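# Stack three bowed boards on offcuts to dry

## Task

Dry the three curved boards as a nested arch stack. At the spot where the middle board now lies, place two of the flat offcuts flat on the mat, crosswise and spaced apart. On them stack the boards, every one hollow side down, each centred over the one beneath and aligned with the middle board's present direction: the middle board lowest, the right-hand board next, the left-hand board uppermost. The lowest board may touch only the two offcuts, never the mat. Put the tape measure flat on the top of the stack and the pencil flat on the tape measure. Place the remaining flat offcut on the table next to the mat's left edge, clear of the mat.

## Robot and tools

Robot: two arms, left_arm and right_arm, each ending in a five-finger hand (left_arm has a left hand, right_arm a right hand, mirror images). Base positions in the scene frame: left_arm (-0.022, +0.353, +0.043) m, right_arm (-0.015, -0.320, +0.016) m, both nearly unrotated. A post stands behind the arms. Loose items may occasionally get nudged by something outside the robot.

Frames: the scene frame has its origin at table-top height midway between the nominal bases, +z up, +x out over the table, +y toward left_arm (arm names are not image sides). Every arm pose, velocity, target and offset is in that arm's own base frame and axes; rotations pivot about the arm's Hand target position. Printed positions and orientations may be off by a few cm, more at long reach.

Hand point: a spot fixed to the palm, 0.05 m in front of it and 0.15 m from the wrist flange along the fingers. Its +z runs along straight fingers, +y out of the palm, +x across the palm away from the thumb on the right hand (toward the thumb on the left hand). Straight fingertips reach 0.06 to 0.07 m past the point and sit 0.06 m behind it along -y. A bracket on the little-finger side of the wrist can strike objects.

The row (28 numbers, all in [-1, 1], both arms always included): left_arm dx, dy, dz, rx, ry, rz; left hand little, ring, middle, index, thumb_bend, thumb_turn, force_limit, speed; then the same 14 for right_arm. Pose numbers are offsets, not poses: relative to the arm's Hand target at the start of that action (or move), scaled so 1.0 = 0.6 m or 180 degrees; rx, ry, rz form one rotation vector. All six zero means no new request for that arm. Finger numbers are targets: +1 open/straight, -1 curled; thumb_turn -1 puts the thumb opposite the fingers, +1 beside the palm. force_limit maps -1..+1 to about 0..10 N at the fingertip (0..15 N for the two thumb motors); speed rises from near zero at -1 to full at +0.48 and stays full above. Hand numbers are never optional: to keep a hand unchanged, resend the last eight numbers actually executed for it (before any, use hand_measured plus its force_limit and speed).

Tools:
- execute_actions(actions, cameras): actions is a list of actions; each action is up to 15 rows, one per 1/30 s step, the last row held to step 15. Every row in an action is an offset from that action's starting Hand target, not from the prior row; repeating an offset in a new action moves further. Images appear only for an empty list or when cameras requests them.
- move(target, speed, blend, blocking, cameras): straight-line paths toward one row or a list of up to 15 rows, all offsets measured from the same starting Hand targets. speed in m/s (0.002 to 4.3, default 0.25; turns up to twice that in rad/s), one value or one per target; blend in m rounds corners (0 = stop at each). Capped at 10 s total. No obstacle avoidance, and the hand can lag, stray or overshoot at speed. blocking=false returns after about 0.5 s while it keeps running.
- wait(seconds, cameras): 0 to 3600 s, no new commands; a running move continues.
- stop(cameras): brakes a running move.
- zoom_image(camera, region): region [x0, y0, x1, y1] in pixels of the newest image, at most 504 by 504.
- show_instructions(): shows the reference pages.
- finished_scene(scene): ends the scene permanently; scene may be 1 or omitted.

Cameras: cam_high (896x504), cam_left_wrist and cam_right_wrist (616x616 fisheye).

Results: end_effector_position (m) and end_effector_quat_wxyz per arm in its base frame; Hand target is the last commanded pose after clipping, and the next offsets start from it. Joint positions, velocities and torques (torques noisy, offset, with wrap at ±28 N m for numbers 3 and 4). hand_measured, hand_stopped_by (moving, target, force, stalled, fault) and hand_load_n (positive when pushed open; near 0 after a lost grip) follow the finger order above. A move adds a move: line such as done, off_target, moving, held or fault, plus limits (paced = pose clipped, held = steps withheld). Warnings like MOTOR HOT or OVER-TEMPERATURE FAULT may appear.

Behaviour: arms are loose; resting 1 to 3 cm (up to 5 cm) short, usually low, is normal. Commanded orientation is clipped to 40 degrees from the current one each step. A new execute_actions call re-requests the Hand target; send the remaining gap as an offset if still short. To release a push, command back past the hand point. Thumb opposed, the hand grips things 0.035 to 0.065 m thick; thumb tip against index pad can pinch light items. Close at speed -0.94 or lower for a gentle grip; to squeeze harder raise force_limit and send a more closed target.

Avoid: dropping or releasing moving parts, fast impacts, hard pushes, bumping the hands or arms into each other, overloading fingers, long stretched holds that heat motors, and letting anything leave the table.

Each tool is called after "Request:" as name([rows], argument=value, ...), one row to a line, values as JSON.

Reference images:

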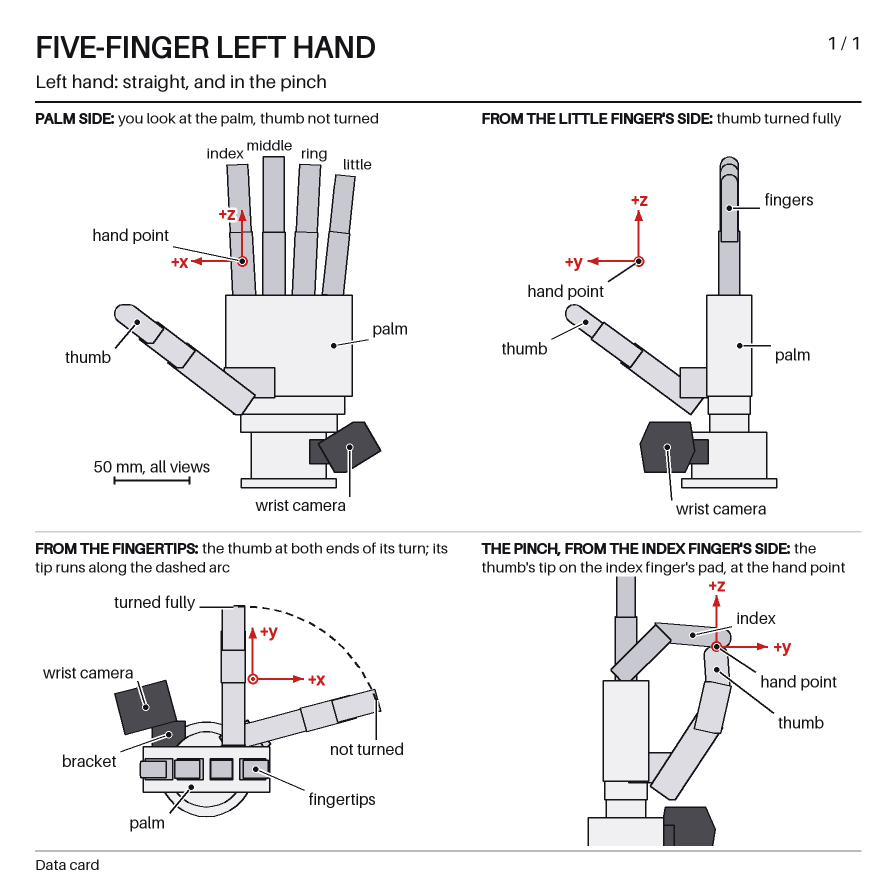

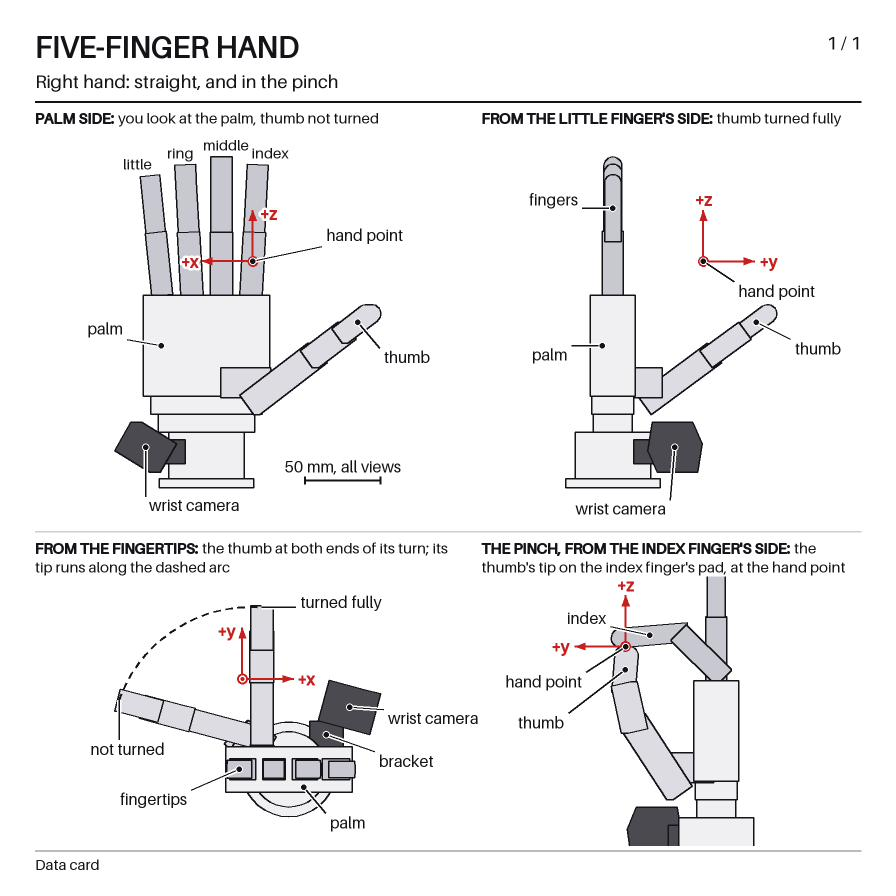

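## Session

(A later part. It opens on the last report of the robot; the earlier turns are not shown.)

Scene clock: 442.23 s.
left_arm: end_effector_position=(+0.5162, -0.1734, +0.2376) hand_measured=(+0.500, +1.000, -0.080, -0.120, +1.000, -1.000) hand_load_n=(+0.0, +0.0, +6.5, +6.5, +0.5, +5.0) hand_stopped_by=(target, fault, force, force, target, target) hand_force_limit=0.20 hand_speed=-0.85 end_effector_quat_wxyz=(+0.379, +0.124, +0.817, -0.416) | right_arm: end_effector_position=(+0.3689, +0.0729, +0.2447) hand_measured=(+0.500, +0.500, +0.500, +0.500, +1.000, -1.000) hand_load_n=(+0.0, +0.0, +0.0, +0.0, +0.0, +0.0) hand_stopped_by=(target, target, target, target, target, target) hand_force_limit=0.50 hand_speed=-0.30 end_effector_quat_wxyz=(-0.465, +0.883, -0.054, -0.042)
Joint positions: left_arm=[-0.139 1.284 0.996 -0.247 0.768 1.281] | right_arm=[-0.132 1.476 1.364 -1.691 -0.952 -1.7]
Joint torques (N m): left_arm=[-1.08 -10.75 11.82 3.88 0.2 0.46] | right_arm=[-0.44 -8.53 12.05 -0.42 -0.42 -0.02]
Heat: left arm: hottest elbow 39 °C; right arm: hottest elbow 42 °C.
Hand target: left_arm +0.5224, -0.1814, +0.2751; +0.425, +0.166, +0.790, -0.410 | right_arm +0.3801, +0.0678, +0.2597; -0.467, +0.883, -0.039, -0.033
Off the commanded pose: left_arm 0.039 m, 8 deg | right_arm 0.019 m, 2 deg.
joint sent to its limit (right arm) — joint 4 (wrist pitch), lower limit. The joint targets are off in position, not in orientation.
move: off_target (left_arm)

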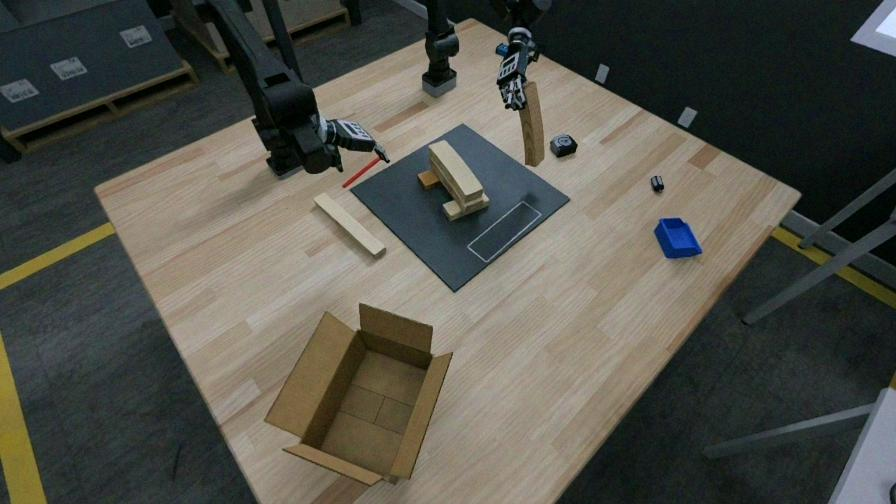

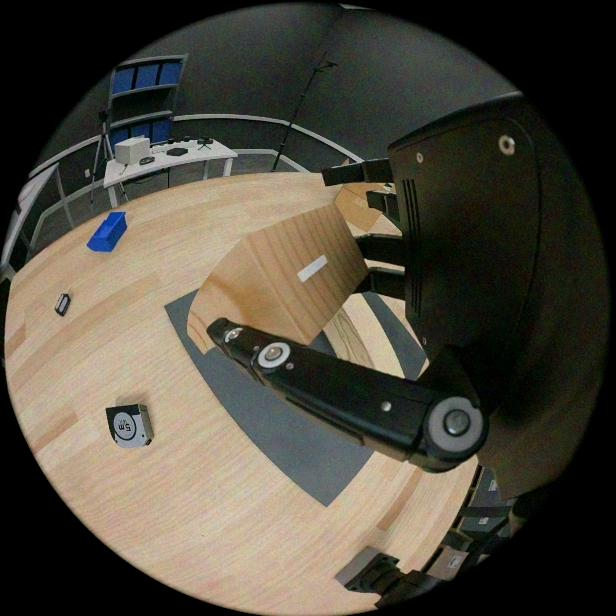

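Request:
move([
  [0.0,0.0,-0.11,0,0.0,0, 0.5,0.5,-0.4,-0.4,1,-1,0.2,-0.85, 0,0,0,0,0,0, 0.5,0.5,0.5,0.5,1,-1,0.5,-0.3],
], speed=0.08, cameras=["cam_high","cam_left_wrist"])

Request:
zoom_image(camera="cam_high", region=[460, 40, 600, 200])

Scene clock: 447.17 s.
left_arm: end_effector_position=(+0.5116, -0.1727, +0.1839) hand_measured=(+0.500, +1.000, -0.080, -0.120, +1.000, -1.000) hand_load_n=(+0.0, +0.0, +6.5, +6.5, +1.0, +5.0) hand_stopped_by=(target, fault, force, force, target, target) hand_force_limit=0.20 hand_speed=-0.85 end_effector_quat_wxyz=(+0.389, +0.129, +0.812, -0.415) | right_arm: end_effector_position=(+0.3689, +0.0729, +0.2447) hand_measured=(+0.500, +0.500, +0.500, +0.500, +1.000, -1.000) hand_load_n=(+0.0, +0.0, +0.0, +0.0, +0.0, +0.0) hand_stopped_by=(target, target, target, target, target, target) hand_force_limit=0.50 hand_speed=-0.30 end_effector_quat_wxyz=(-0.465, +0.883, -0.054, -0.042)
Joint positions: left_arm=[-0.139 1.323 0.867 -0.057 0.768 1.283] | right_arm=[-0.132 1.476 1.364 -1.691 -0.952 -1.7]
Joint torques (N m): left_arm=[-0.91 -9.23 11.3 3.9 0.21 0.41] | right_arm=[-0.44 -8.47 12.05 -0.43 -0.42 -0.02]
Heat: left arm: hottest elbow 39 °C; right arm: hottest elbow 42 °C.
Hand target: left_arm +0.5224, -0.1814, +0.2091; +0.425, +0.166, +0.790, -0.410 | right_arm +0.3801, +0.0678, +0.2597; -0.467, +0.883, -0.039, -0.033
Off the commanded pose: left_arm 0.029 m, 6 deg | right_arm 0.019 m, 2 deg.
joint sent to its limit (right arm) — joint 4 (wrist pitch), lower limit. The joint targets are off in position, not in orientation.
move: off_target (left_arm)

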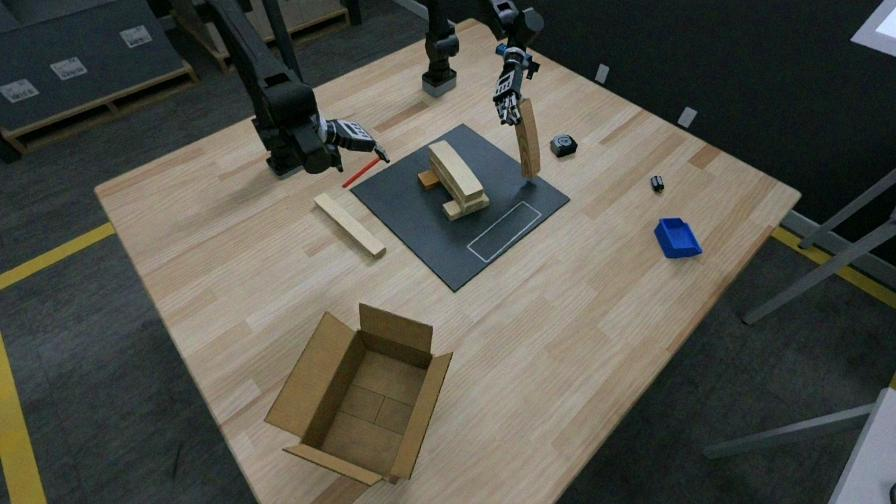

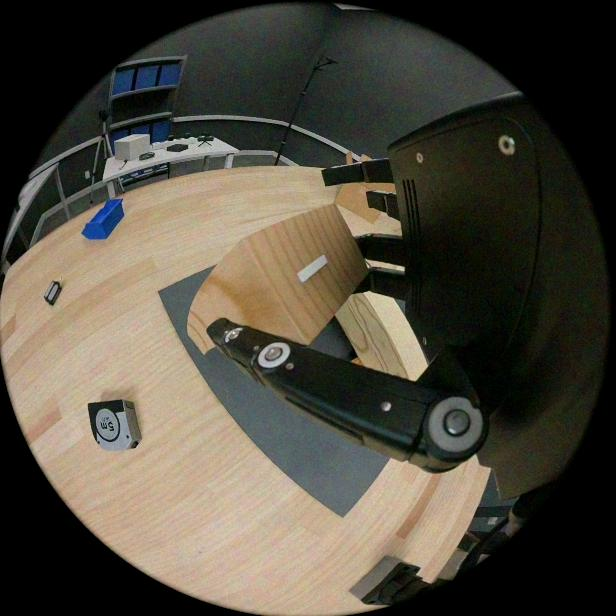

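Scaled by 3.150 from the camera's image (finer frame: 1280x720).

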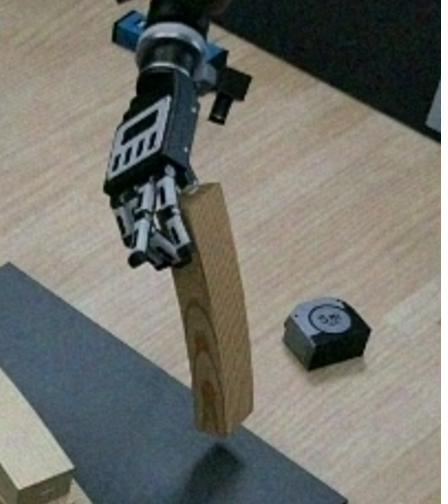

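Request:
move([
  [0.0,0.0,-0.085,0,0.0,0, 0.5,0.5,-0.4,-0.4,1,-1,0.2,-0.85, 0,0,0,0,0,0, 0.5,0.5,0.5,0.5,1,-1,0.5,-0.3],
  [-0.06,0.0,-0.13,0,0.0,0, 0.5,0.5,-0.4,-0.4,1,-1,0.2,-0.85, 0,0,0,0,0,0, 0.5,0.5,0.5,0.5,1,-1,0.5,-0.3],
], speed=0.06, blend=[0.01,0], cameras=["cam_high","cam_left_wrist"])

Request:
zoom_image(camera="cam_high", region=[460, 60, 600, 220])

Scene clock: 450.43 s.
left_arm: end_effector_position=(+0.4940, -0.1763, +0.1420) hand_measured=(+0.500, +1.000, -0.080, -0.120, +1.000, -1.000) hand_load_n=(+0.0, +0.0, +7.0, +6.0, +0.5, +2.5) hand_stopped_by=(target, fault, force, force, target, target) hand_force_limit=0.20 hand_speed=-0.85 end_effector_quat_wxyz=(+0.433, +0.166, +0.787, -0.406) | right_arm: end_effector_position=(+0.3689, +0.0729, +0.2447) hand_measured=(+0.500, +0.500, +0.500, +0.500, +1.000, -1.000) hand_load_n=(+0.0, +0.0, +0.0, -0.5, +0.0, +0.0) hand_stopped_by=(target, target, target, target, target, target) hand_force_limit=0.50 hand_speed=-0.30 end_effector_quat_wxyz=(-0.465, +0.883, -0.054, -0.042)
Joint positions: left_arm=[-0.156 1.338 0.691 0.23 0.761 1.323] | right_arm=[-0.132 1.476 1.364 -1.691 -0.952 -1.7]
Joint torques (N m): left_arm=[-0.79 -6.89 7.42 2.58 -0.07 -0.03] | right_arm=[-0.44 -8.47 12.03 -0.4 -0.42 -0.01]
Heat: left arm: hottest elbow 39 °C; right arm: hottest elbow 42 °C.
Hand target: left_arm +0.4864, -0.1814, +0.1311; +0.425, +0.166, +0.790, -0.410 | right_arm +0.3801, +0.0678, +0.2597; -0.467, +0.883, -0.039, -0.033
Off the commanded pose: left_arm 0.014 m, 1 deg | right_arm 0.019 m, 2 deg.
joint sent to its limit (right arm) — joint 4 (wrist pitch), lower limit. The joint targets are off in position, not in orientation.
move: off_target (left_arm)

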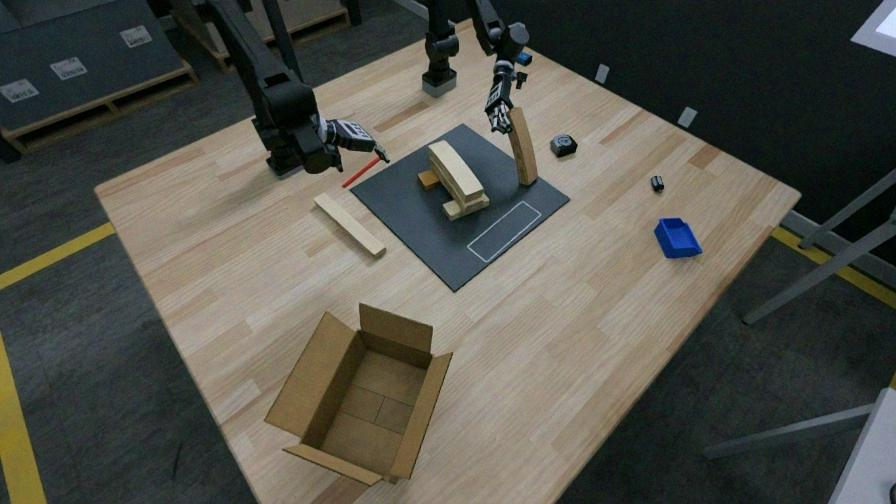

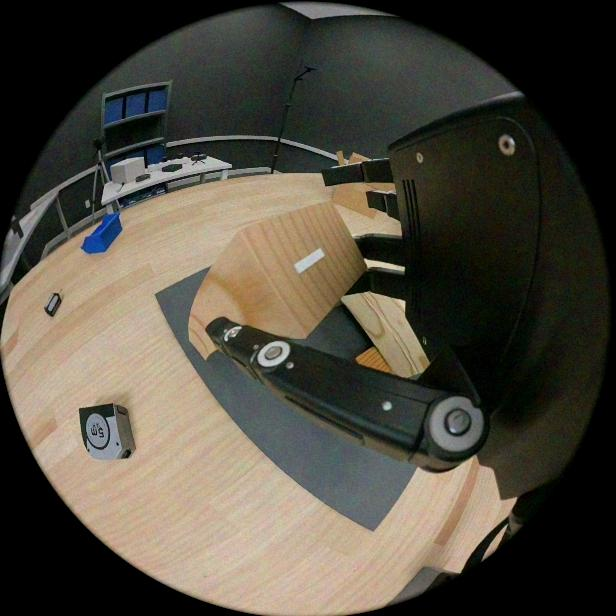

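Scaled by 3.150 from the camera's image (finer frame: 1280x720).

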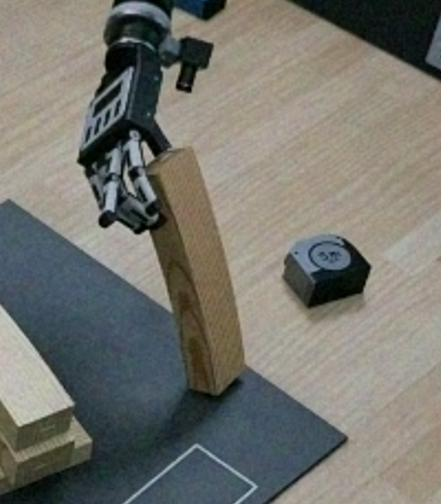

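Request:
move([
  [0,0.0,0,0,0.0,0, 0.5,0.5,-0.072,-0.112,1,-1,0.2,-0.85, 0,0,0,0,0,0, 0.5,0.5,0.5,0.5,1,-1,0.5,-0.3],
  [-0.07,0.0,-0.06,0,0.04,0, 0.5,0.5,-0.072,-0.112,1,-1,0.2,-0.85, 0,0,0,0,0,0, 0.5,0.5,0.5,0.5,1,-1,0.5,-0.3],
  [-0.12,0.0,-0.115,0,0.07,0, 0.5,0.5,-0.072,-0.112,1,-1,0.2,-0.85, 0,0,0,0,0,0, 0.5,0.5,0.5,0.5,1,-1,0.5,-0.3],
], speed=0.05, blend=[0,0.01,0], cameras=["cam_high","cam_left_wrist"])

Request:
zoom_image(camera="cam_high", region=[460, 60, 600, 220])

Scene clock: 455.60 s.
left_arm: end_effector_position=(+0.4102, -0.1838, +0.0649) hand_measured=(+0.500, +1.000, -0.072, -0.112, +1.000, -1.000) hand_load_n=(+0.0, +0.0, +4.5, +6.0, +1.0, +0.0) hand_stopped_by=(target, fault, target, target, target, target) hand_force_limit=0.20 hand_speed=-0.85 end_effector_quat_wxyz=(+0.334, +0.123, +0.829, -0.431) | right_arm: end_effector_position=(+0.3689, +0.0729, +0.2447) hand_measured=(+0.500, +0.500, +0.500, +0.500, +1.000, -1.000) hand_load_n=(+0.0, +0.0, +0.0, +0.0, +0.0, +0.0) hand_stopped_by=(target, target, target, target, target, target) hand_force_limit=0.50 hand_speed=-0.30 end_effector_quat_wxyz=(-0.465, +0.883, -0.054, -0.042)
Joint positions: left_arm=[-0.193 1.315 0.529 0.185 0.771 1.251] | right_arm=[-0.132 1.476 1.364 -1.691 -0.952 -1.7]
Joint torques (N m): left_arm=[0.15 -5.3 8.64 1.89 -0.15 -0.03] | right_arm=[-0.44 -8.53 12.05 -0.43 -0.42 -0.02]
Heat: left arm: hottest elbow 39 °C; right arm: hottest elbow 42 °C.
Hand target: left_arm +0.4144, -0.1814, +0.0621; +0.336, +0.120, +0.832, -0.426 | right_arm +0.3801, +0.0678, +0.2597; -0.467, +0.883, -0.039, -0.033
Off the commanded pose: left_arm 0.006 m, 1 deg | right_arm 0.019 m, 2 deg.
joint sent to its limit (right arm) — joint 4 (wrist pitch), lower limit. The joint targets are off in position, not in orientation.
move: done

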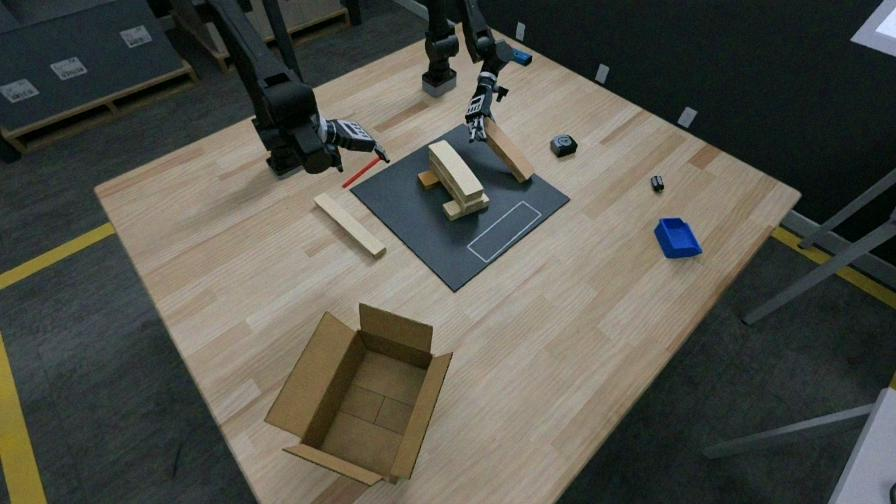

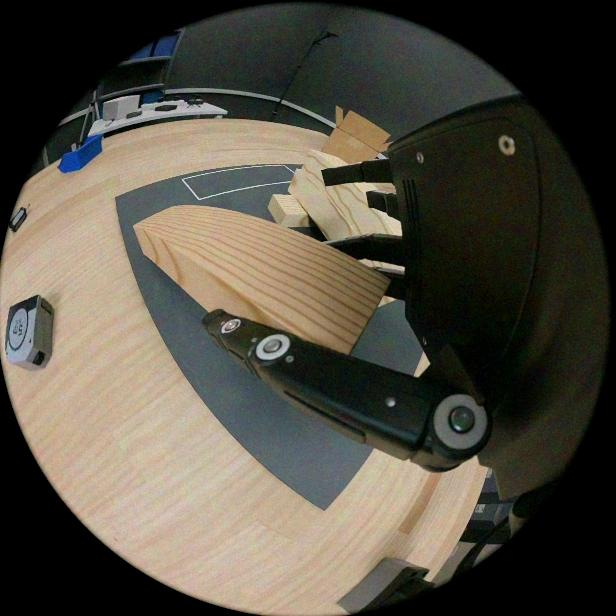

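Scaled by 3.150 from the camera's image (finer frame: 1280x720).

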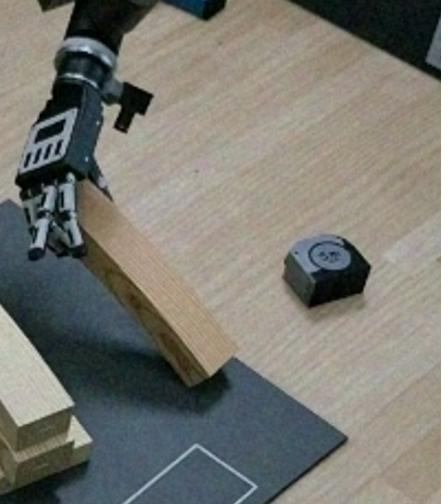

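Request:
move([
  [-0.035,0.0,-0.06,0,0.06,0, 0.5,0.5,-0.072,-0.112,1,-1,0.2,-0.85, 0,0,0,0,0,0, 0.5,0.5,0.5,0.5,1,-1,0.5,-0.3],
  [-0.052,0.0,-0.11,0,0.11,0, 0.5,0.5,-0.072,-0.112,1,-1,0.2,-0.85, 0,0,0,0,0,0, 0.5,0.5,0.5,0.5,1,-1,0.5,-0.3],
], speed=0.05, blend=[0.01,0], cameras=["cam_high","cam_left_wrist"])

Request:
zoom_image(camera="cam_high", region=[440, 80, 560, 220])

Scene clock: 461.33 s.
left_arm: end_effector_position=(+0.3702, -0.1774, -0.0106) hand_measured=(+0.500, +1.000, -0.070, -0.112, +1.000, -1.000) hand_load_n=(+0.0, +0.0, +4.0, +6.0, +0.5, +0.0) hand_stopped_by=(target, fault, target, target, target, target) hand_force_limit=0.20 hand_speed=-0.85 end_effector_quat_wxyz=(+0.191, +0.056, +0.879, -0.433) | right_arm: end_effector_position=(+0.3689, +0.0729, +0.2447) hand_measured=(+0.500, +0.500, +0.500, +0.500, +1.000, -1.000) hand_load_n=(+0.0, +0.0, +0.0, +0.0, +0.0, +0.0) hand_stopped_by=(target, target, target, target, target, target) hand_force_limit=0.50 hand_speed=-0.30 end_effector_quat_wxyz=(-0.465, +0.883, -0.054, -0.042)
Joint positions: left_arm=[-0.182 1.476 0.563 -0.002 0.801 1.229] | right_arm=[-0.132 1.476 1.364 -1.691 -0.952 -1.7]
Joint torques (N m): left_arm=[-0.21 -5.89 10.28 1.06 0.62 -0.34] | right_arm=[-0.44 -8.47 12.05 -0.43 -0.42 -0.02]
Heat: left arm: hottest elbow 39 °C; right arm: hottest elbow 42 °C.
Hand target: left_arm +0.3832, -0.1814, -0.0039; +0.188, +0.045, +0.877, -0.440 | right_arm +0.3801, +0.0678, +0.2597; -0.467, +0.883, -0.039, -0.033
Off the commanded pose: left_arm 0.015 m, 1 deg | right_arm 0.019 m, 2 deg.
joint sent to its limit (right arm) — joint 4 (wrist pitch), lower limit. The joint targets are off in position, not in orientation.
move: off_target (left_arm)

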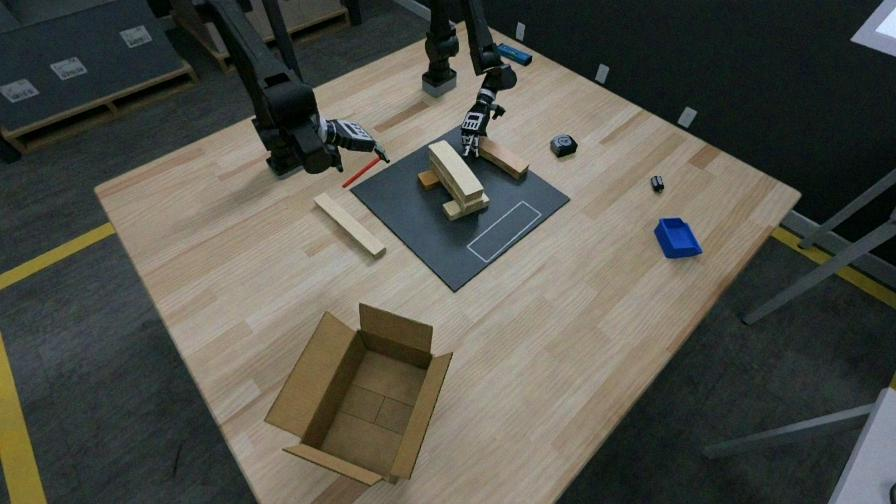

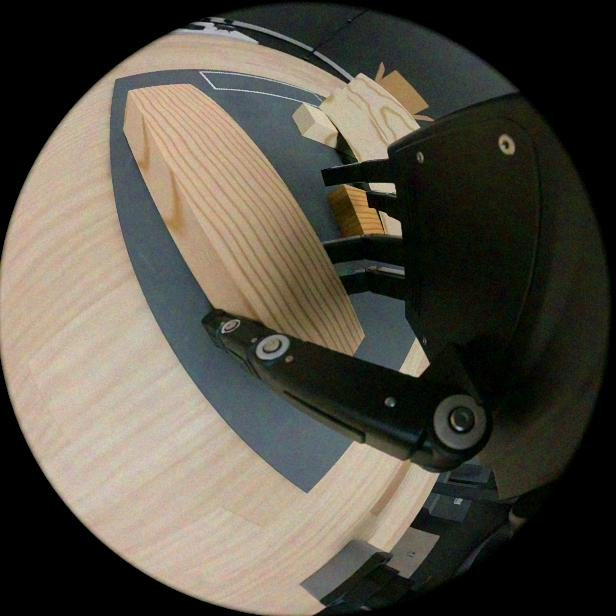

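Scaled by 3.600 from the camera's image (finer frame: 1280x720).

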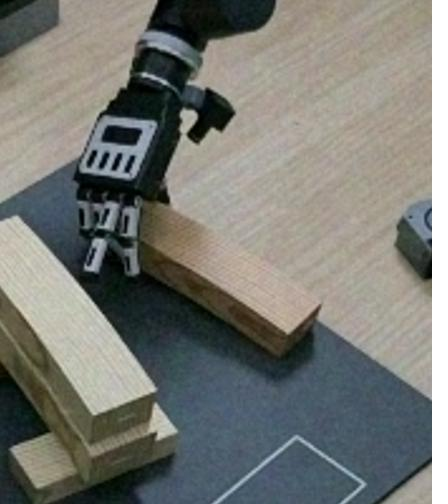

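Request:
move([
  [0.0,0.0,0.0,0,0,0, 0.5,0.5,-0.05,-0.09,1,-1,0.2,-0.95, 0,0,0,0,0,0, 0.5,0.5,0.5,0.5,1,-1,0.5,-0.3],
  [0.0,0.0,0.0,0,0,0, 0.5,0.5,0.45,0.45,1,-1,0.2,-0.6, 0,0,0,0,0,0, 0.5,0.5,0.5,0.5,1,-1,0.5,-0.3],
  [0.02,0.03,0.22,0,0,0, 0.5,0.5,0.45,0.45,1,-1,0.2,-0.6, 0,0,0,0,0,0, 0.5,0.5,0.5,0.5,1,-1,0.5,-0.3],
], speed=0.08, cameras=["cam_high","cam_left_wrist"])

Request:
zoom_image(camera="cam_high", region=[460, 110, 560, 210])

Scene clock: 466.67 s.
left_arm: end_effector_position=(+0.3706, -0.1654, +0.0990) hand_measured=(+0.500, +1.000, +0.450, +0.450, +1.000, -1.000) hand_load_n=(+0.5, +0.0, +0.0, +0.0, +0.0, +0.0) hand_stopped_by=(target, fault, target, target, target, target) hand_force_limit=0.20 hand_speed=-0.60 end_effector_quat_wxyz=(+0.156, +0.031, +0.886, -0.436) | right_arm: end_effector_position=(+0.3689, +0.0729, +0.2447) hand_measured=(+0.500, +0.500, +0.500, +0.500, +1.000, -1.000) hand_load_n=(+0.0, +0.0, +0.0, -0.5, +0.0, +0.0) hand_stopped_by=(target, target, target, target, target, target) hand_force_limit=0.50 hand_speed=-0.30 end_effector_quat_wxyz=(-0.465, +0.883, -0.054, -0.042)
Joint positions: left_arm=[-0.139 1.257 0.755 -0.513 0.834 1.251] | right_arm=[-0.132 1.476 1.364 -1.691 -0.952 -1.7]
Joint torques (N m): left_arm=[0.91 -7.47 14.5 1.06 0.64 0.09] | right_arm=[-0.38 -8.41 12.05 -0.46 -0.41 -0.02]
Heat: left arm: hottest elbow 39 °C; right arm: hottest elbow 42 °C.
Hand target: left_arm +0.3952, -0.1634, +0.1281; +0.188, +0.045, +0.877, -0.440 | right_arm +0.3801, +0.0678, +0.2597; -0.467, +0.883, -0.039, -0.033
Off the commanded pose: left_arm 0.038 m, 4 deg | right_arm 0.019 m, 2 deg.
joint sent to its limit (right arm) — joint 4 (wrist pitch), lower limit. The joint targets are off in position, not in orientation.
move: off_target (left_arm); target 2's new numbers were sent with left_arm's hand 0.016 m and 1 deg from that target

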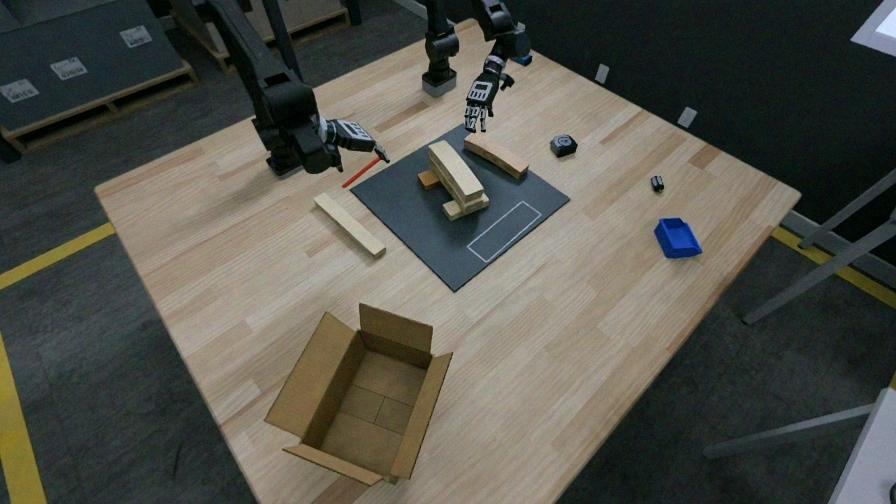

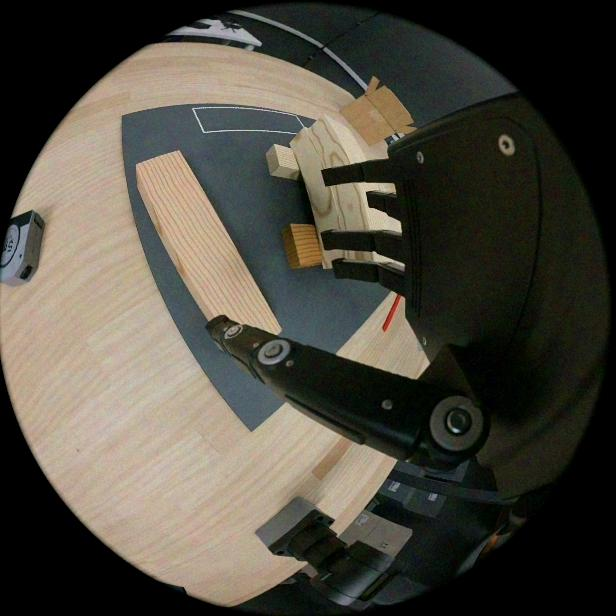

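Scaled by 5.040 from the camera's image (finer frame: 1280x720).

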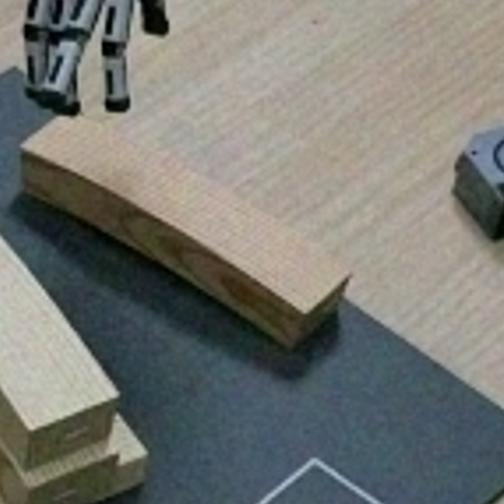

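Request:
move([
  [0.083,0.0,-0.05,-0.006,0.106,0.005, 0.5,0.5,0.4,0.4,1,-1,0.2,-0.6, 0,0,0,0,0,0, 0.5,0.5,0.5,0.5,1,-1,0.5,-0.3],
], speed=0.12, cameras=["cam_high","cam_left_wrist"])

Request:
zoom_image(camera="cam_high", region=[450, 70, 570, 210])

Request:
zoom_image(camera="cam_left_wrist", region=[120, 80, 440, 400])

Scene clock: 471.07 s.
left_arm: end_effector_position=(+0.4212, -0.1661, +0.0821) hand_measured=(+0.500, +1.000, +0.400, +0.400, +1.000, -1.000) hand_load_n=(+0.0, -0.5, +0.0, +0.0, +0.0, +0.0) hand_stopped_by=(target, fault, target, target, target, target) hand_force_limit=0.20 hand_speed=-0.60 end_effector_quat_wxyz=(+0.025, -0.041, +0.896, -0.442) | right_arm: end_effector_position=(+0.3689, +0.0729, +0.2447) hand_measured=(+0.500, +0.500, +0.500, +0.500, +1.000, -1.000) hand_load_n=(+0.0, +0.0, +0.0, +0.0, +0.0, +0.0) hand_stopped_by=(target, target, target, target, target, target) hand_force_limit=0.50 hand_speed=-0.30 end_effector_quat_wxyz=(-0.465, +0.883, -0.054, -0.042)
Joint positions: left_arm=[-0.104 1.574 1.056 -0.792 0.891 1.251] | right_arm=[-0.132 1.476 1.364 -1.691 -0.952 -1.7]
Joint torques (N m): left_arm=[0.97 -9.23 13.83 0.55 0.71 -0.04] | right_arm=[-0.38 -8.59 12.04 -0.44 -0.41 -0.02]
Heat: left arm: hottest elbow 40 °C; right arm: hottest elbow 42 °C.
Hand target: left_arm +0.4450, -0.1634, +0.0981; +0.044, -0.037, +0.892, -0.448 | right_arm +0.3801, +0.0678, +0.2597; -0.467, +0.883, -0.039, -0.033
Off the commanded pose: left_arm 0.029 m, 2 deg | right_arm 0.019 m, 2 deg.
joint sent to its limit (right arm) — joint 4 (wrist pitch), lower limit. The joint targets are off in position, not in orientation.
move: off_target (left_arm)

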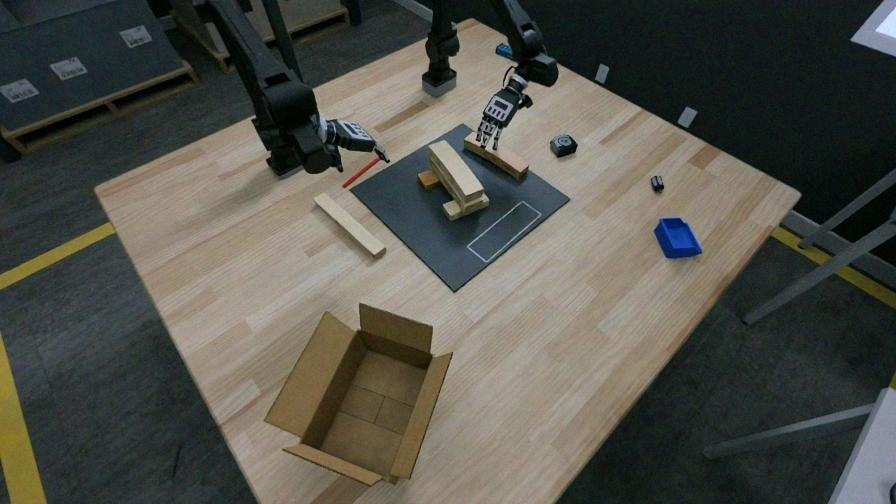

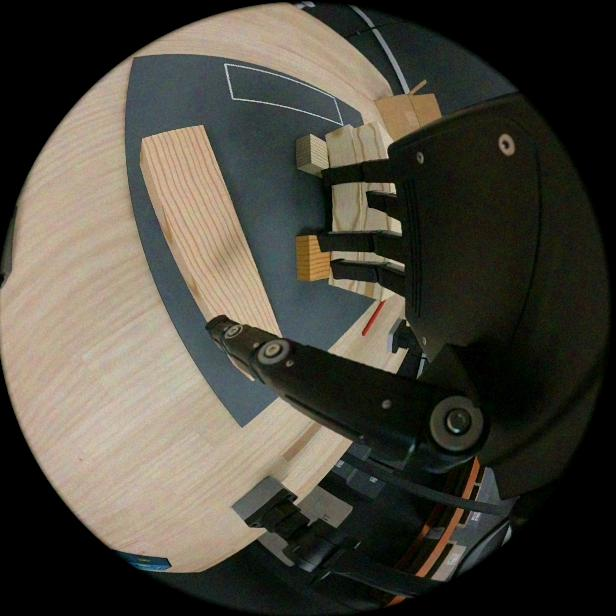

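Scaled by 3.600 from the camera's image (finer frame: 1280x720).

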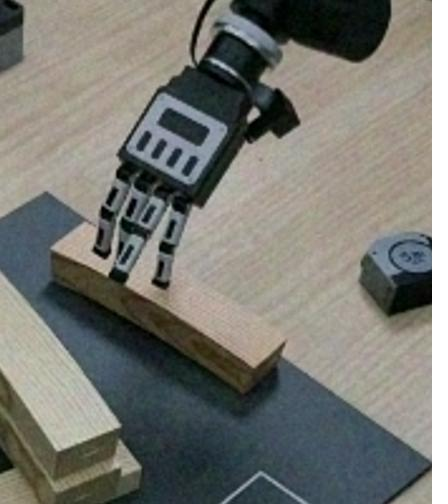

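Scaled by 1.575 from the camera's image (finer frame: 880x880).

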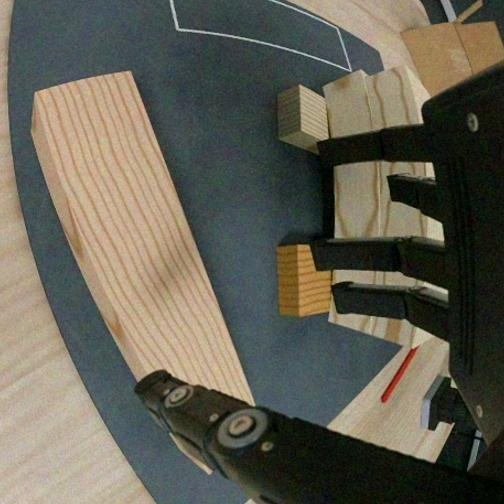

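Request:
move([
  [0.002,0.009,-0.105,0.004,0.006,0.0, 0.5,0.5,0.4,0.4,1,-1,0.2,-0.6, 0,0,0,0,0,0, 0.5,0.5,0.5,0.5,1,-1,0.5,-0.3],
], speed=0.08, cameras=["cam_left_wrist"])

Request:
zoom_image(camera="cam_left_wrist", region=[120, 80, 440, 400])

Scene clock: 473.67 s.
left_arm: end_effector_position=(+0.4379, -0.1642, +0.0384) hand_measured=(+0.500, +1.000, +0.400, +0.400, +1.000, -1.000) hand_load_n=(+0.0, +0.0, +0.0, +0.0, +0.0, +0.0) hand_stopped_by=(target, fault, target, target, target, target) hand_force_limit=0.20 hand_speed=-0.60 end_effector_quat_wxyz=(+0.023, -0.044, +0.896, -0.442) | right_arm: end_effector_position=(+0.3689, +0.0729, +0.2447) hand_measured=(+0.500, +0.500, +0.500, +0.500, +1.000, -1.000) hand_load_n=(+0.0, +0.0, +0.0, +0.0, +0.0, +0.0) hand_stopped_by=(target, target, target, target, target, target) hand_force_limit=0.50 hand_speed=-0.30 end_effector_quat_wxyz=(-0.465, +0.883, -0.054, -0.042)
Joint positions: left_arm=[-0.096 1.68 1.056 -0.697 0.891 1.257] | right_arm=[-0.132 1.476 1.364 -1.691 -0.952 -1.7]
Joint torques (N m): left_arm=[0.91 -10.11 8.44 1.8 0.44 0.09] | right_arm=[-0.38 -8.53 12.03 -0.46 -0.41 -0.02]
Heat: left arm: hottest elbow 40 °C; right arm: hottest elbow 42 °C.
Hand target: left_arm +0.4462, -0.1580, +0.0351; +0.035, -0.041, +0.895, -0.442 | right_arm +0.3801, +0.0678, +0.2597; -0.467, +0.883, -0.039, -0.033
Off the commanded pose: left_arm 0.011 m, 1 deg | right_arm 0.019 m, 2 deg.
joint sent to its limit (right arm) — joint 4 (wrist pitch), lower limit. The joint targets are off in position, not in orientation.
move: off_target (left_arm)

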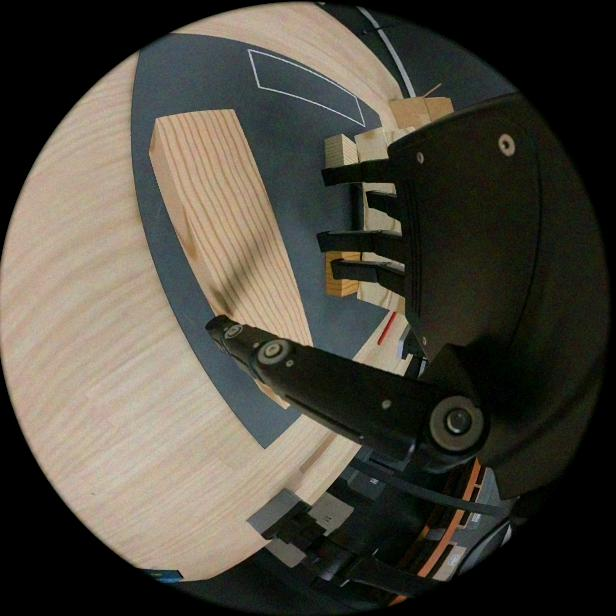

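Scaled by 1.575 from the camera's image (finer frame: 880x880).

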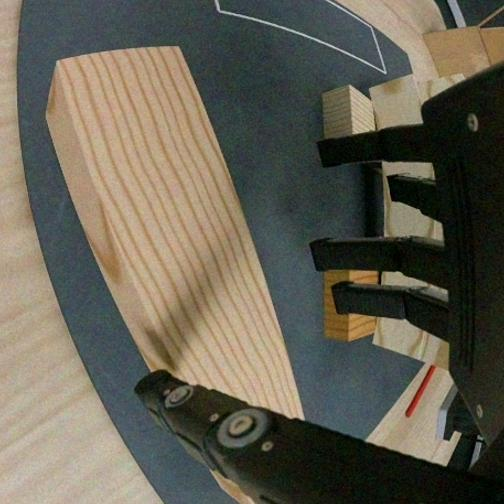

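Request:
move([
  [-0.003,0.008,-0.068,0.0,0.0,0.0, 0.5,0.5,0.4,0.4,1,-1,0.2,-0.6, 0,0,0,0,0,0, 0.5,0.5,0.5,0.5,1,-1,0.5,-0.3],
], speed=0.06, cameras=["cam_left_wrist"])

Request:
zoom_image(camera="cam_left_wrist", region=[120, 80, 440, 400])

Scene clock: 476.27 s.
left_arm: end_effector_position=(+0.4401, -0.1598, +0.0001) hand_measured=(+0.500, +1.000, +0.400, +0.400, +1.000, -1.000) hand_load_n=(+0.0, +0.0, +0.0, +0.5, +0.0, +0.0) hand_stopped_by=(target, fault, target, target, target, target) hand_force_limit=0.20 hand_speed=-0.60 end_effector_quat_wxyz=(+0.026, -0.042, +0.896, -0.441) | right_arm: end_effector_position=(+0.3689, +0.0729, +0.2447) hand_measured=(+0.500, +0.500, +0.500, +0.500, +1.000, -1.000) hand_load_n=(+0.0, +0.0, +0.0, +0.0, +0.0, +0.0) hand_stopped_by=(target, target, target, target, target, target) hand_force_limit=0.50 hand_speed=-0.30 end_effector_quat_wxyz=(-0.465, +0.883, -0.054, -0.042)
Joint positions: left_arm=[-0.087 1.748 1.023 -0.602 0.891 1.272] | right_arm=[-0.132 1.476 1.364 -1.691 -0.952 -1.7]
Joint torques (N m): left_arm=[0.85 -10.52 7.04 1.85 0.53 0.09] | right_arm=[-0.44 -8.35 12.05 -0.46 -0.41 -0.02]
Heat: left arm: hottest elbow 39 °C; right arm: hottest elbow 42 °C.
Hand target: left_arm +0.4444, -0.1532, -0.0057; +0.035, -0.041, +0.895, -0.442 | right_arm +0.3801, +0.0678, +0.2597; -0.467, +0.883, -0.039, -0.033
Off the commanded pose: left_arm 0.010 m, 1 deg | right_arm 0.019 m, 2 deg.
joint sent to its limit (right arm) — joint 4 (wrist pitch), lower limit. The joint targets are off in position, not in orientation.
move: done

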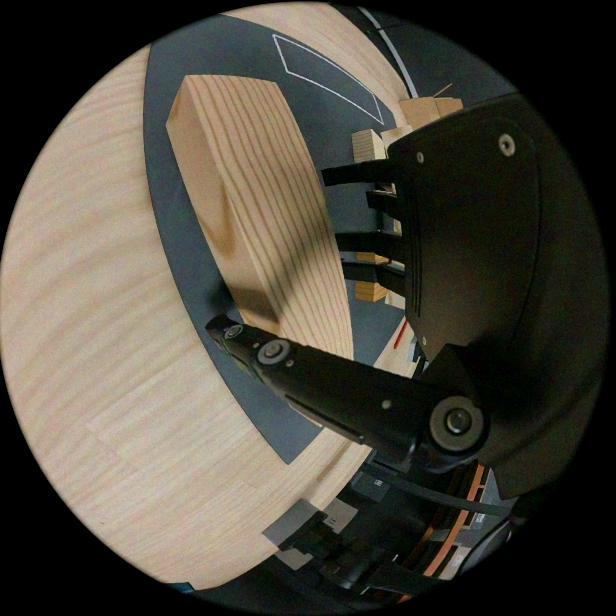

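Scaled by 1.575 from the camera's image (finer frame: 880x880).

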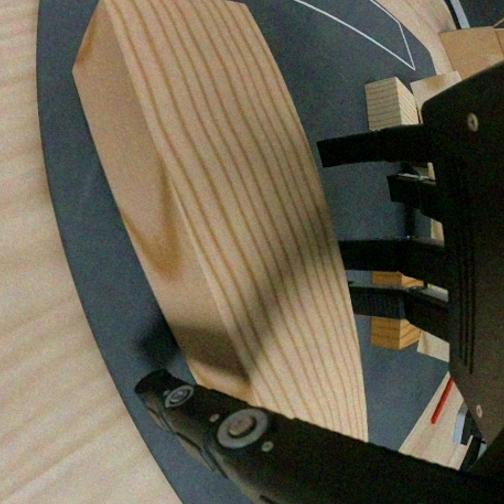

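Request:
move([
  [0,0,0,0.0,0.0,0.0, 0.5,0.5,-0.4,-0.4,1,-1,0.5,-0.7, 0,0,0,0,0,0, 0.5,0.5,0.5,0.5,1,-1,0.5,-0.3],
], speed=0.06, cameras=["cam_left_wrist","cam_high"])

Request:
zoom_image(camera="cam_left_wrist", region=[120, 80, 440, 400])

Request:
zoom_image(camera="cam_high", region=[420, 90, 560, 230])

Scene clock: 478.27 s.
left_arm: end_effector_position=(+0.4406, -0.1606, +0.0006) hand_measured=(+0.500, +1.000, -0.064, -0.092, +1.000, -1.000) hand_load_n=(+0.0, +0.0, +13.0, +11.0, +1.0, +0.0) hand_stopped_by=(target, fault, force, force, target, target) hand_force_limit=0.50 hand_speed=-0.70 end_effector_quat_wxyz=(+0.027, -0.041, +0.895, -0.443) | right_arm: end_effector_position=(+0.3689, +0.0729, +0.2447) hand_measured=(+0.500, +0.500, +0.500, +0.500, +1.000, -1.000) hand_load_n=(+0.0, +0.0, +0.0, +0.0, +0.0, +0.0) hand_stopped_by=(target, target, target, target, target, target) hand_force_limit=0.50 hand_speed=-0.30 end_effector_quat_wxyz=(-0.465, +0.883, -0.054, -0.042)
Joint positions: left_arm=[-0.087 1.748 1.023 -0.599 0.896 1.272] | right_arm=[-0.132 1.476 1.364 -1.691 -0.952 -1.7]
Joint torques (N m): left_arm=[0.44 -10.17 7.06 1.63 0.41 0.09] | right_arm=[-0.32 -8.53 12.05 -0.42 -0.42 -0.02]
Heat: left arm: hottest elbow 39 °C; right arm: hottest elbow 42 °C.
Hand target: left_arm +0.4444, -0.1532, -0.0057; +0.035, -0.041, +0.895, -0.442 | right_arm +0.3801, +0.0678, +0.2597; -0.467, +0.883, -0.039, -0.033
Off the commanded pose: left_arm 0.010 m, 1 deg | right_arm 0.019 m, 2 deg.
joint sent to its limit (right arm) — joint 4 (wrist pitch), lower limit. The joint targets are off in position, not in orientation.
move: done
Images, in order (width x height): cam_high 896x504, cam_left_wrist 616x616.

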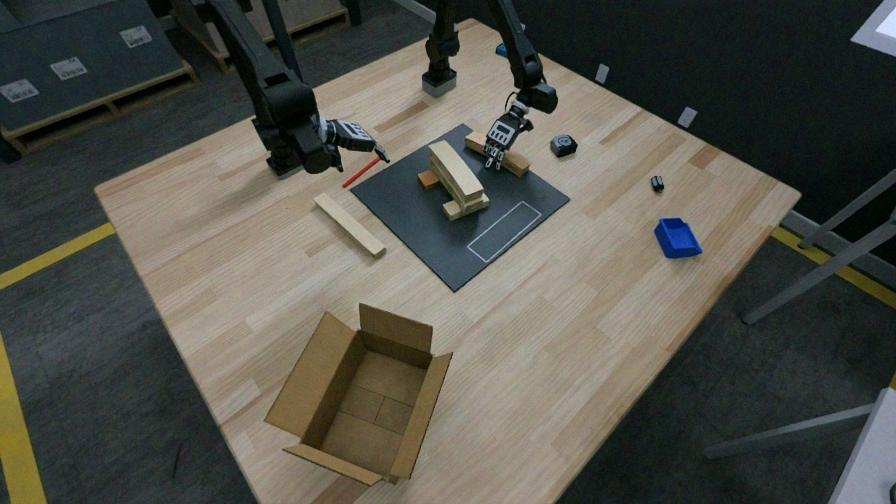

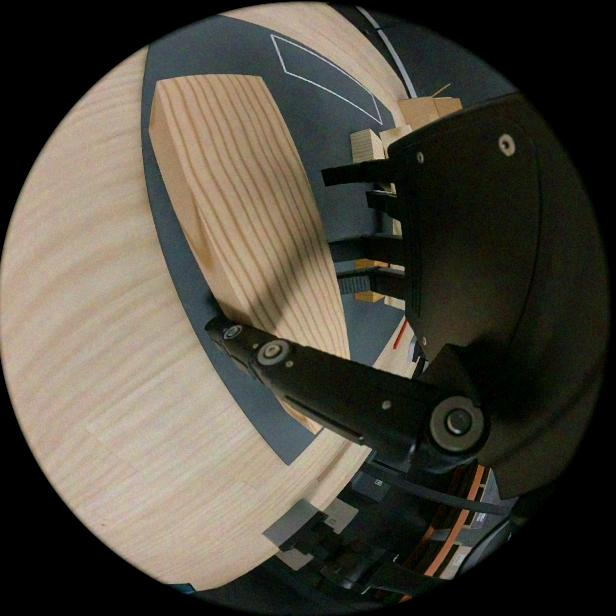

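Scaled by 1.575 from the camera's image (finer frame: 880x880).

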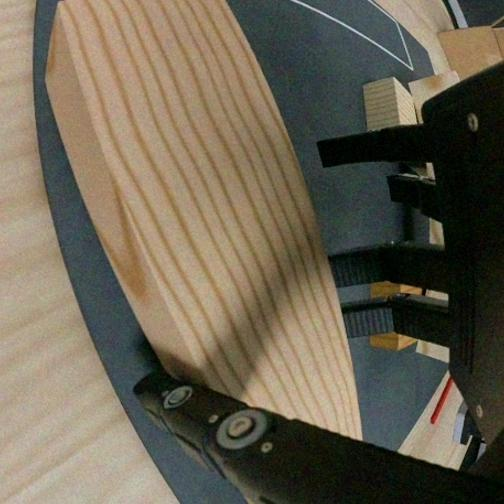

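Scaled by 3.600 from the camera's image (finer frame: 1280x720).

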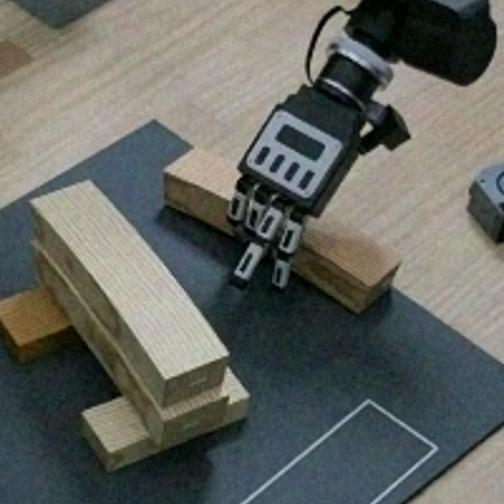

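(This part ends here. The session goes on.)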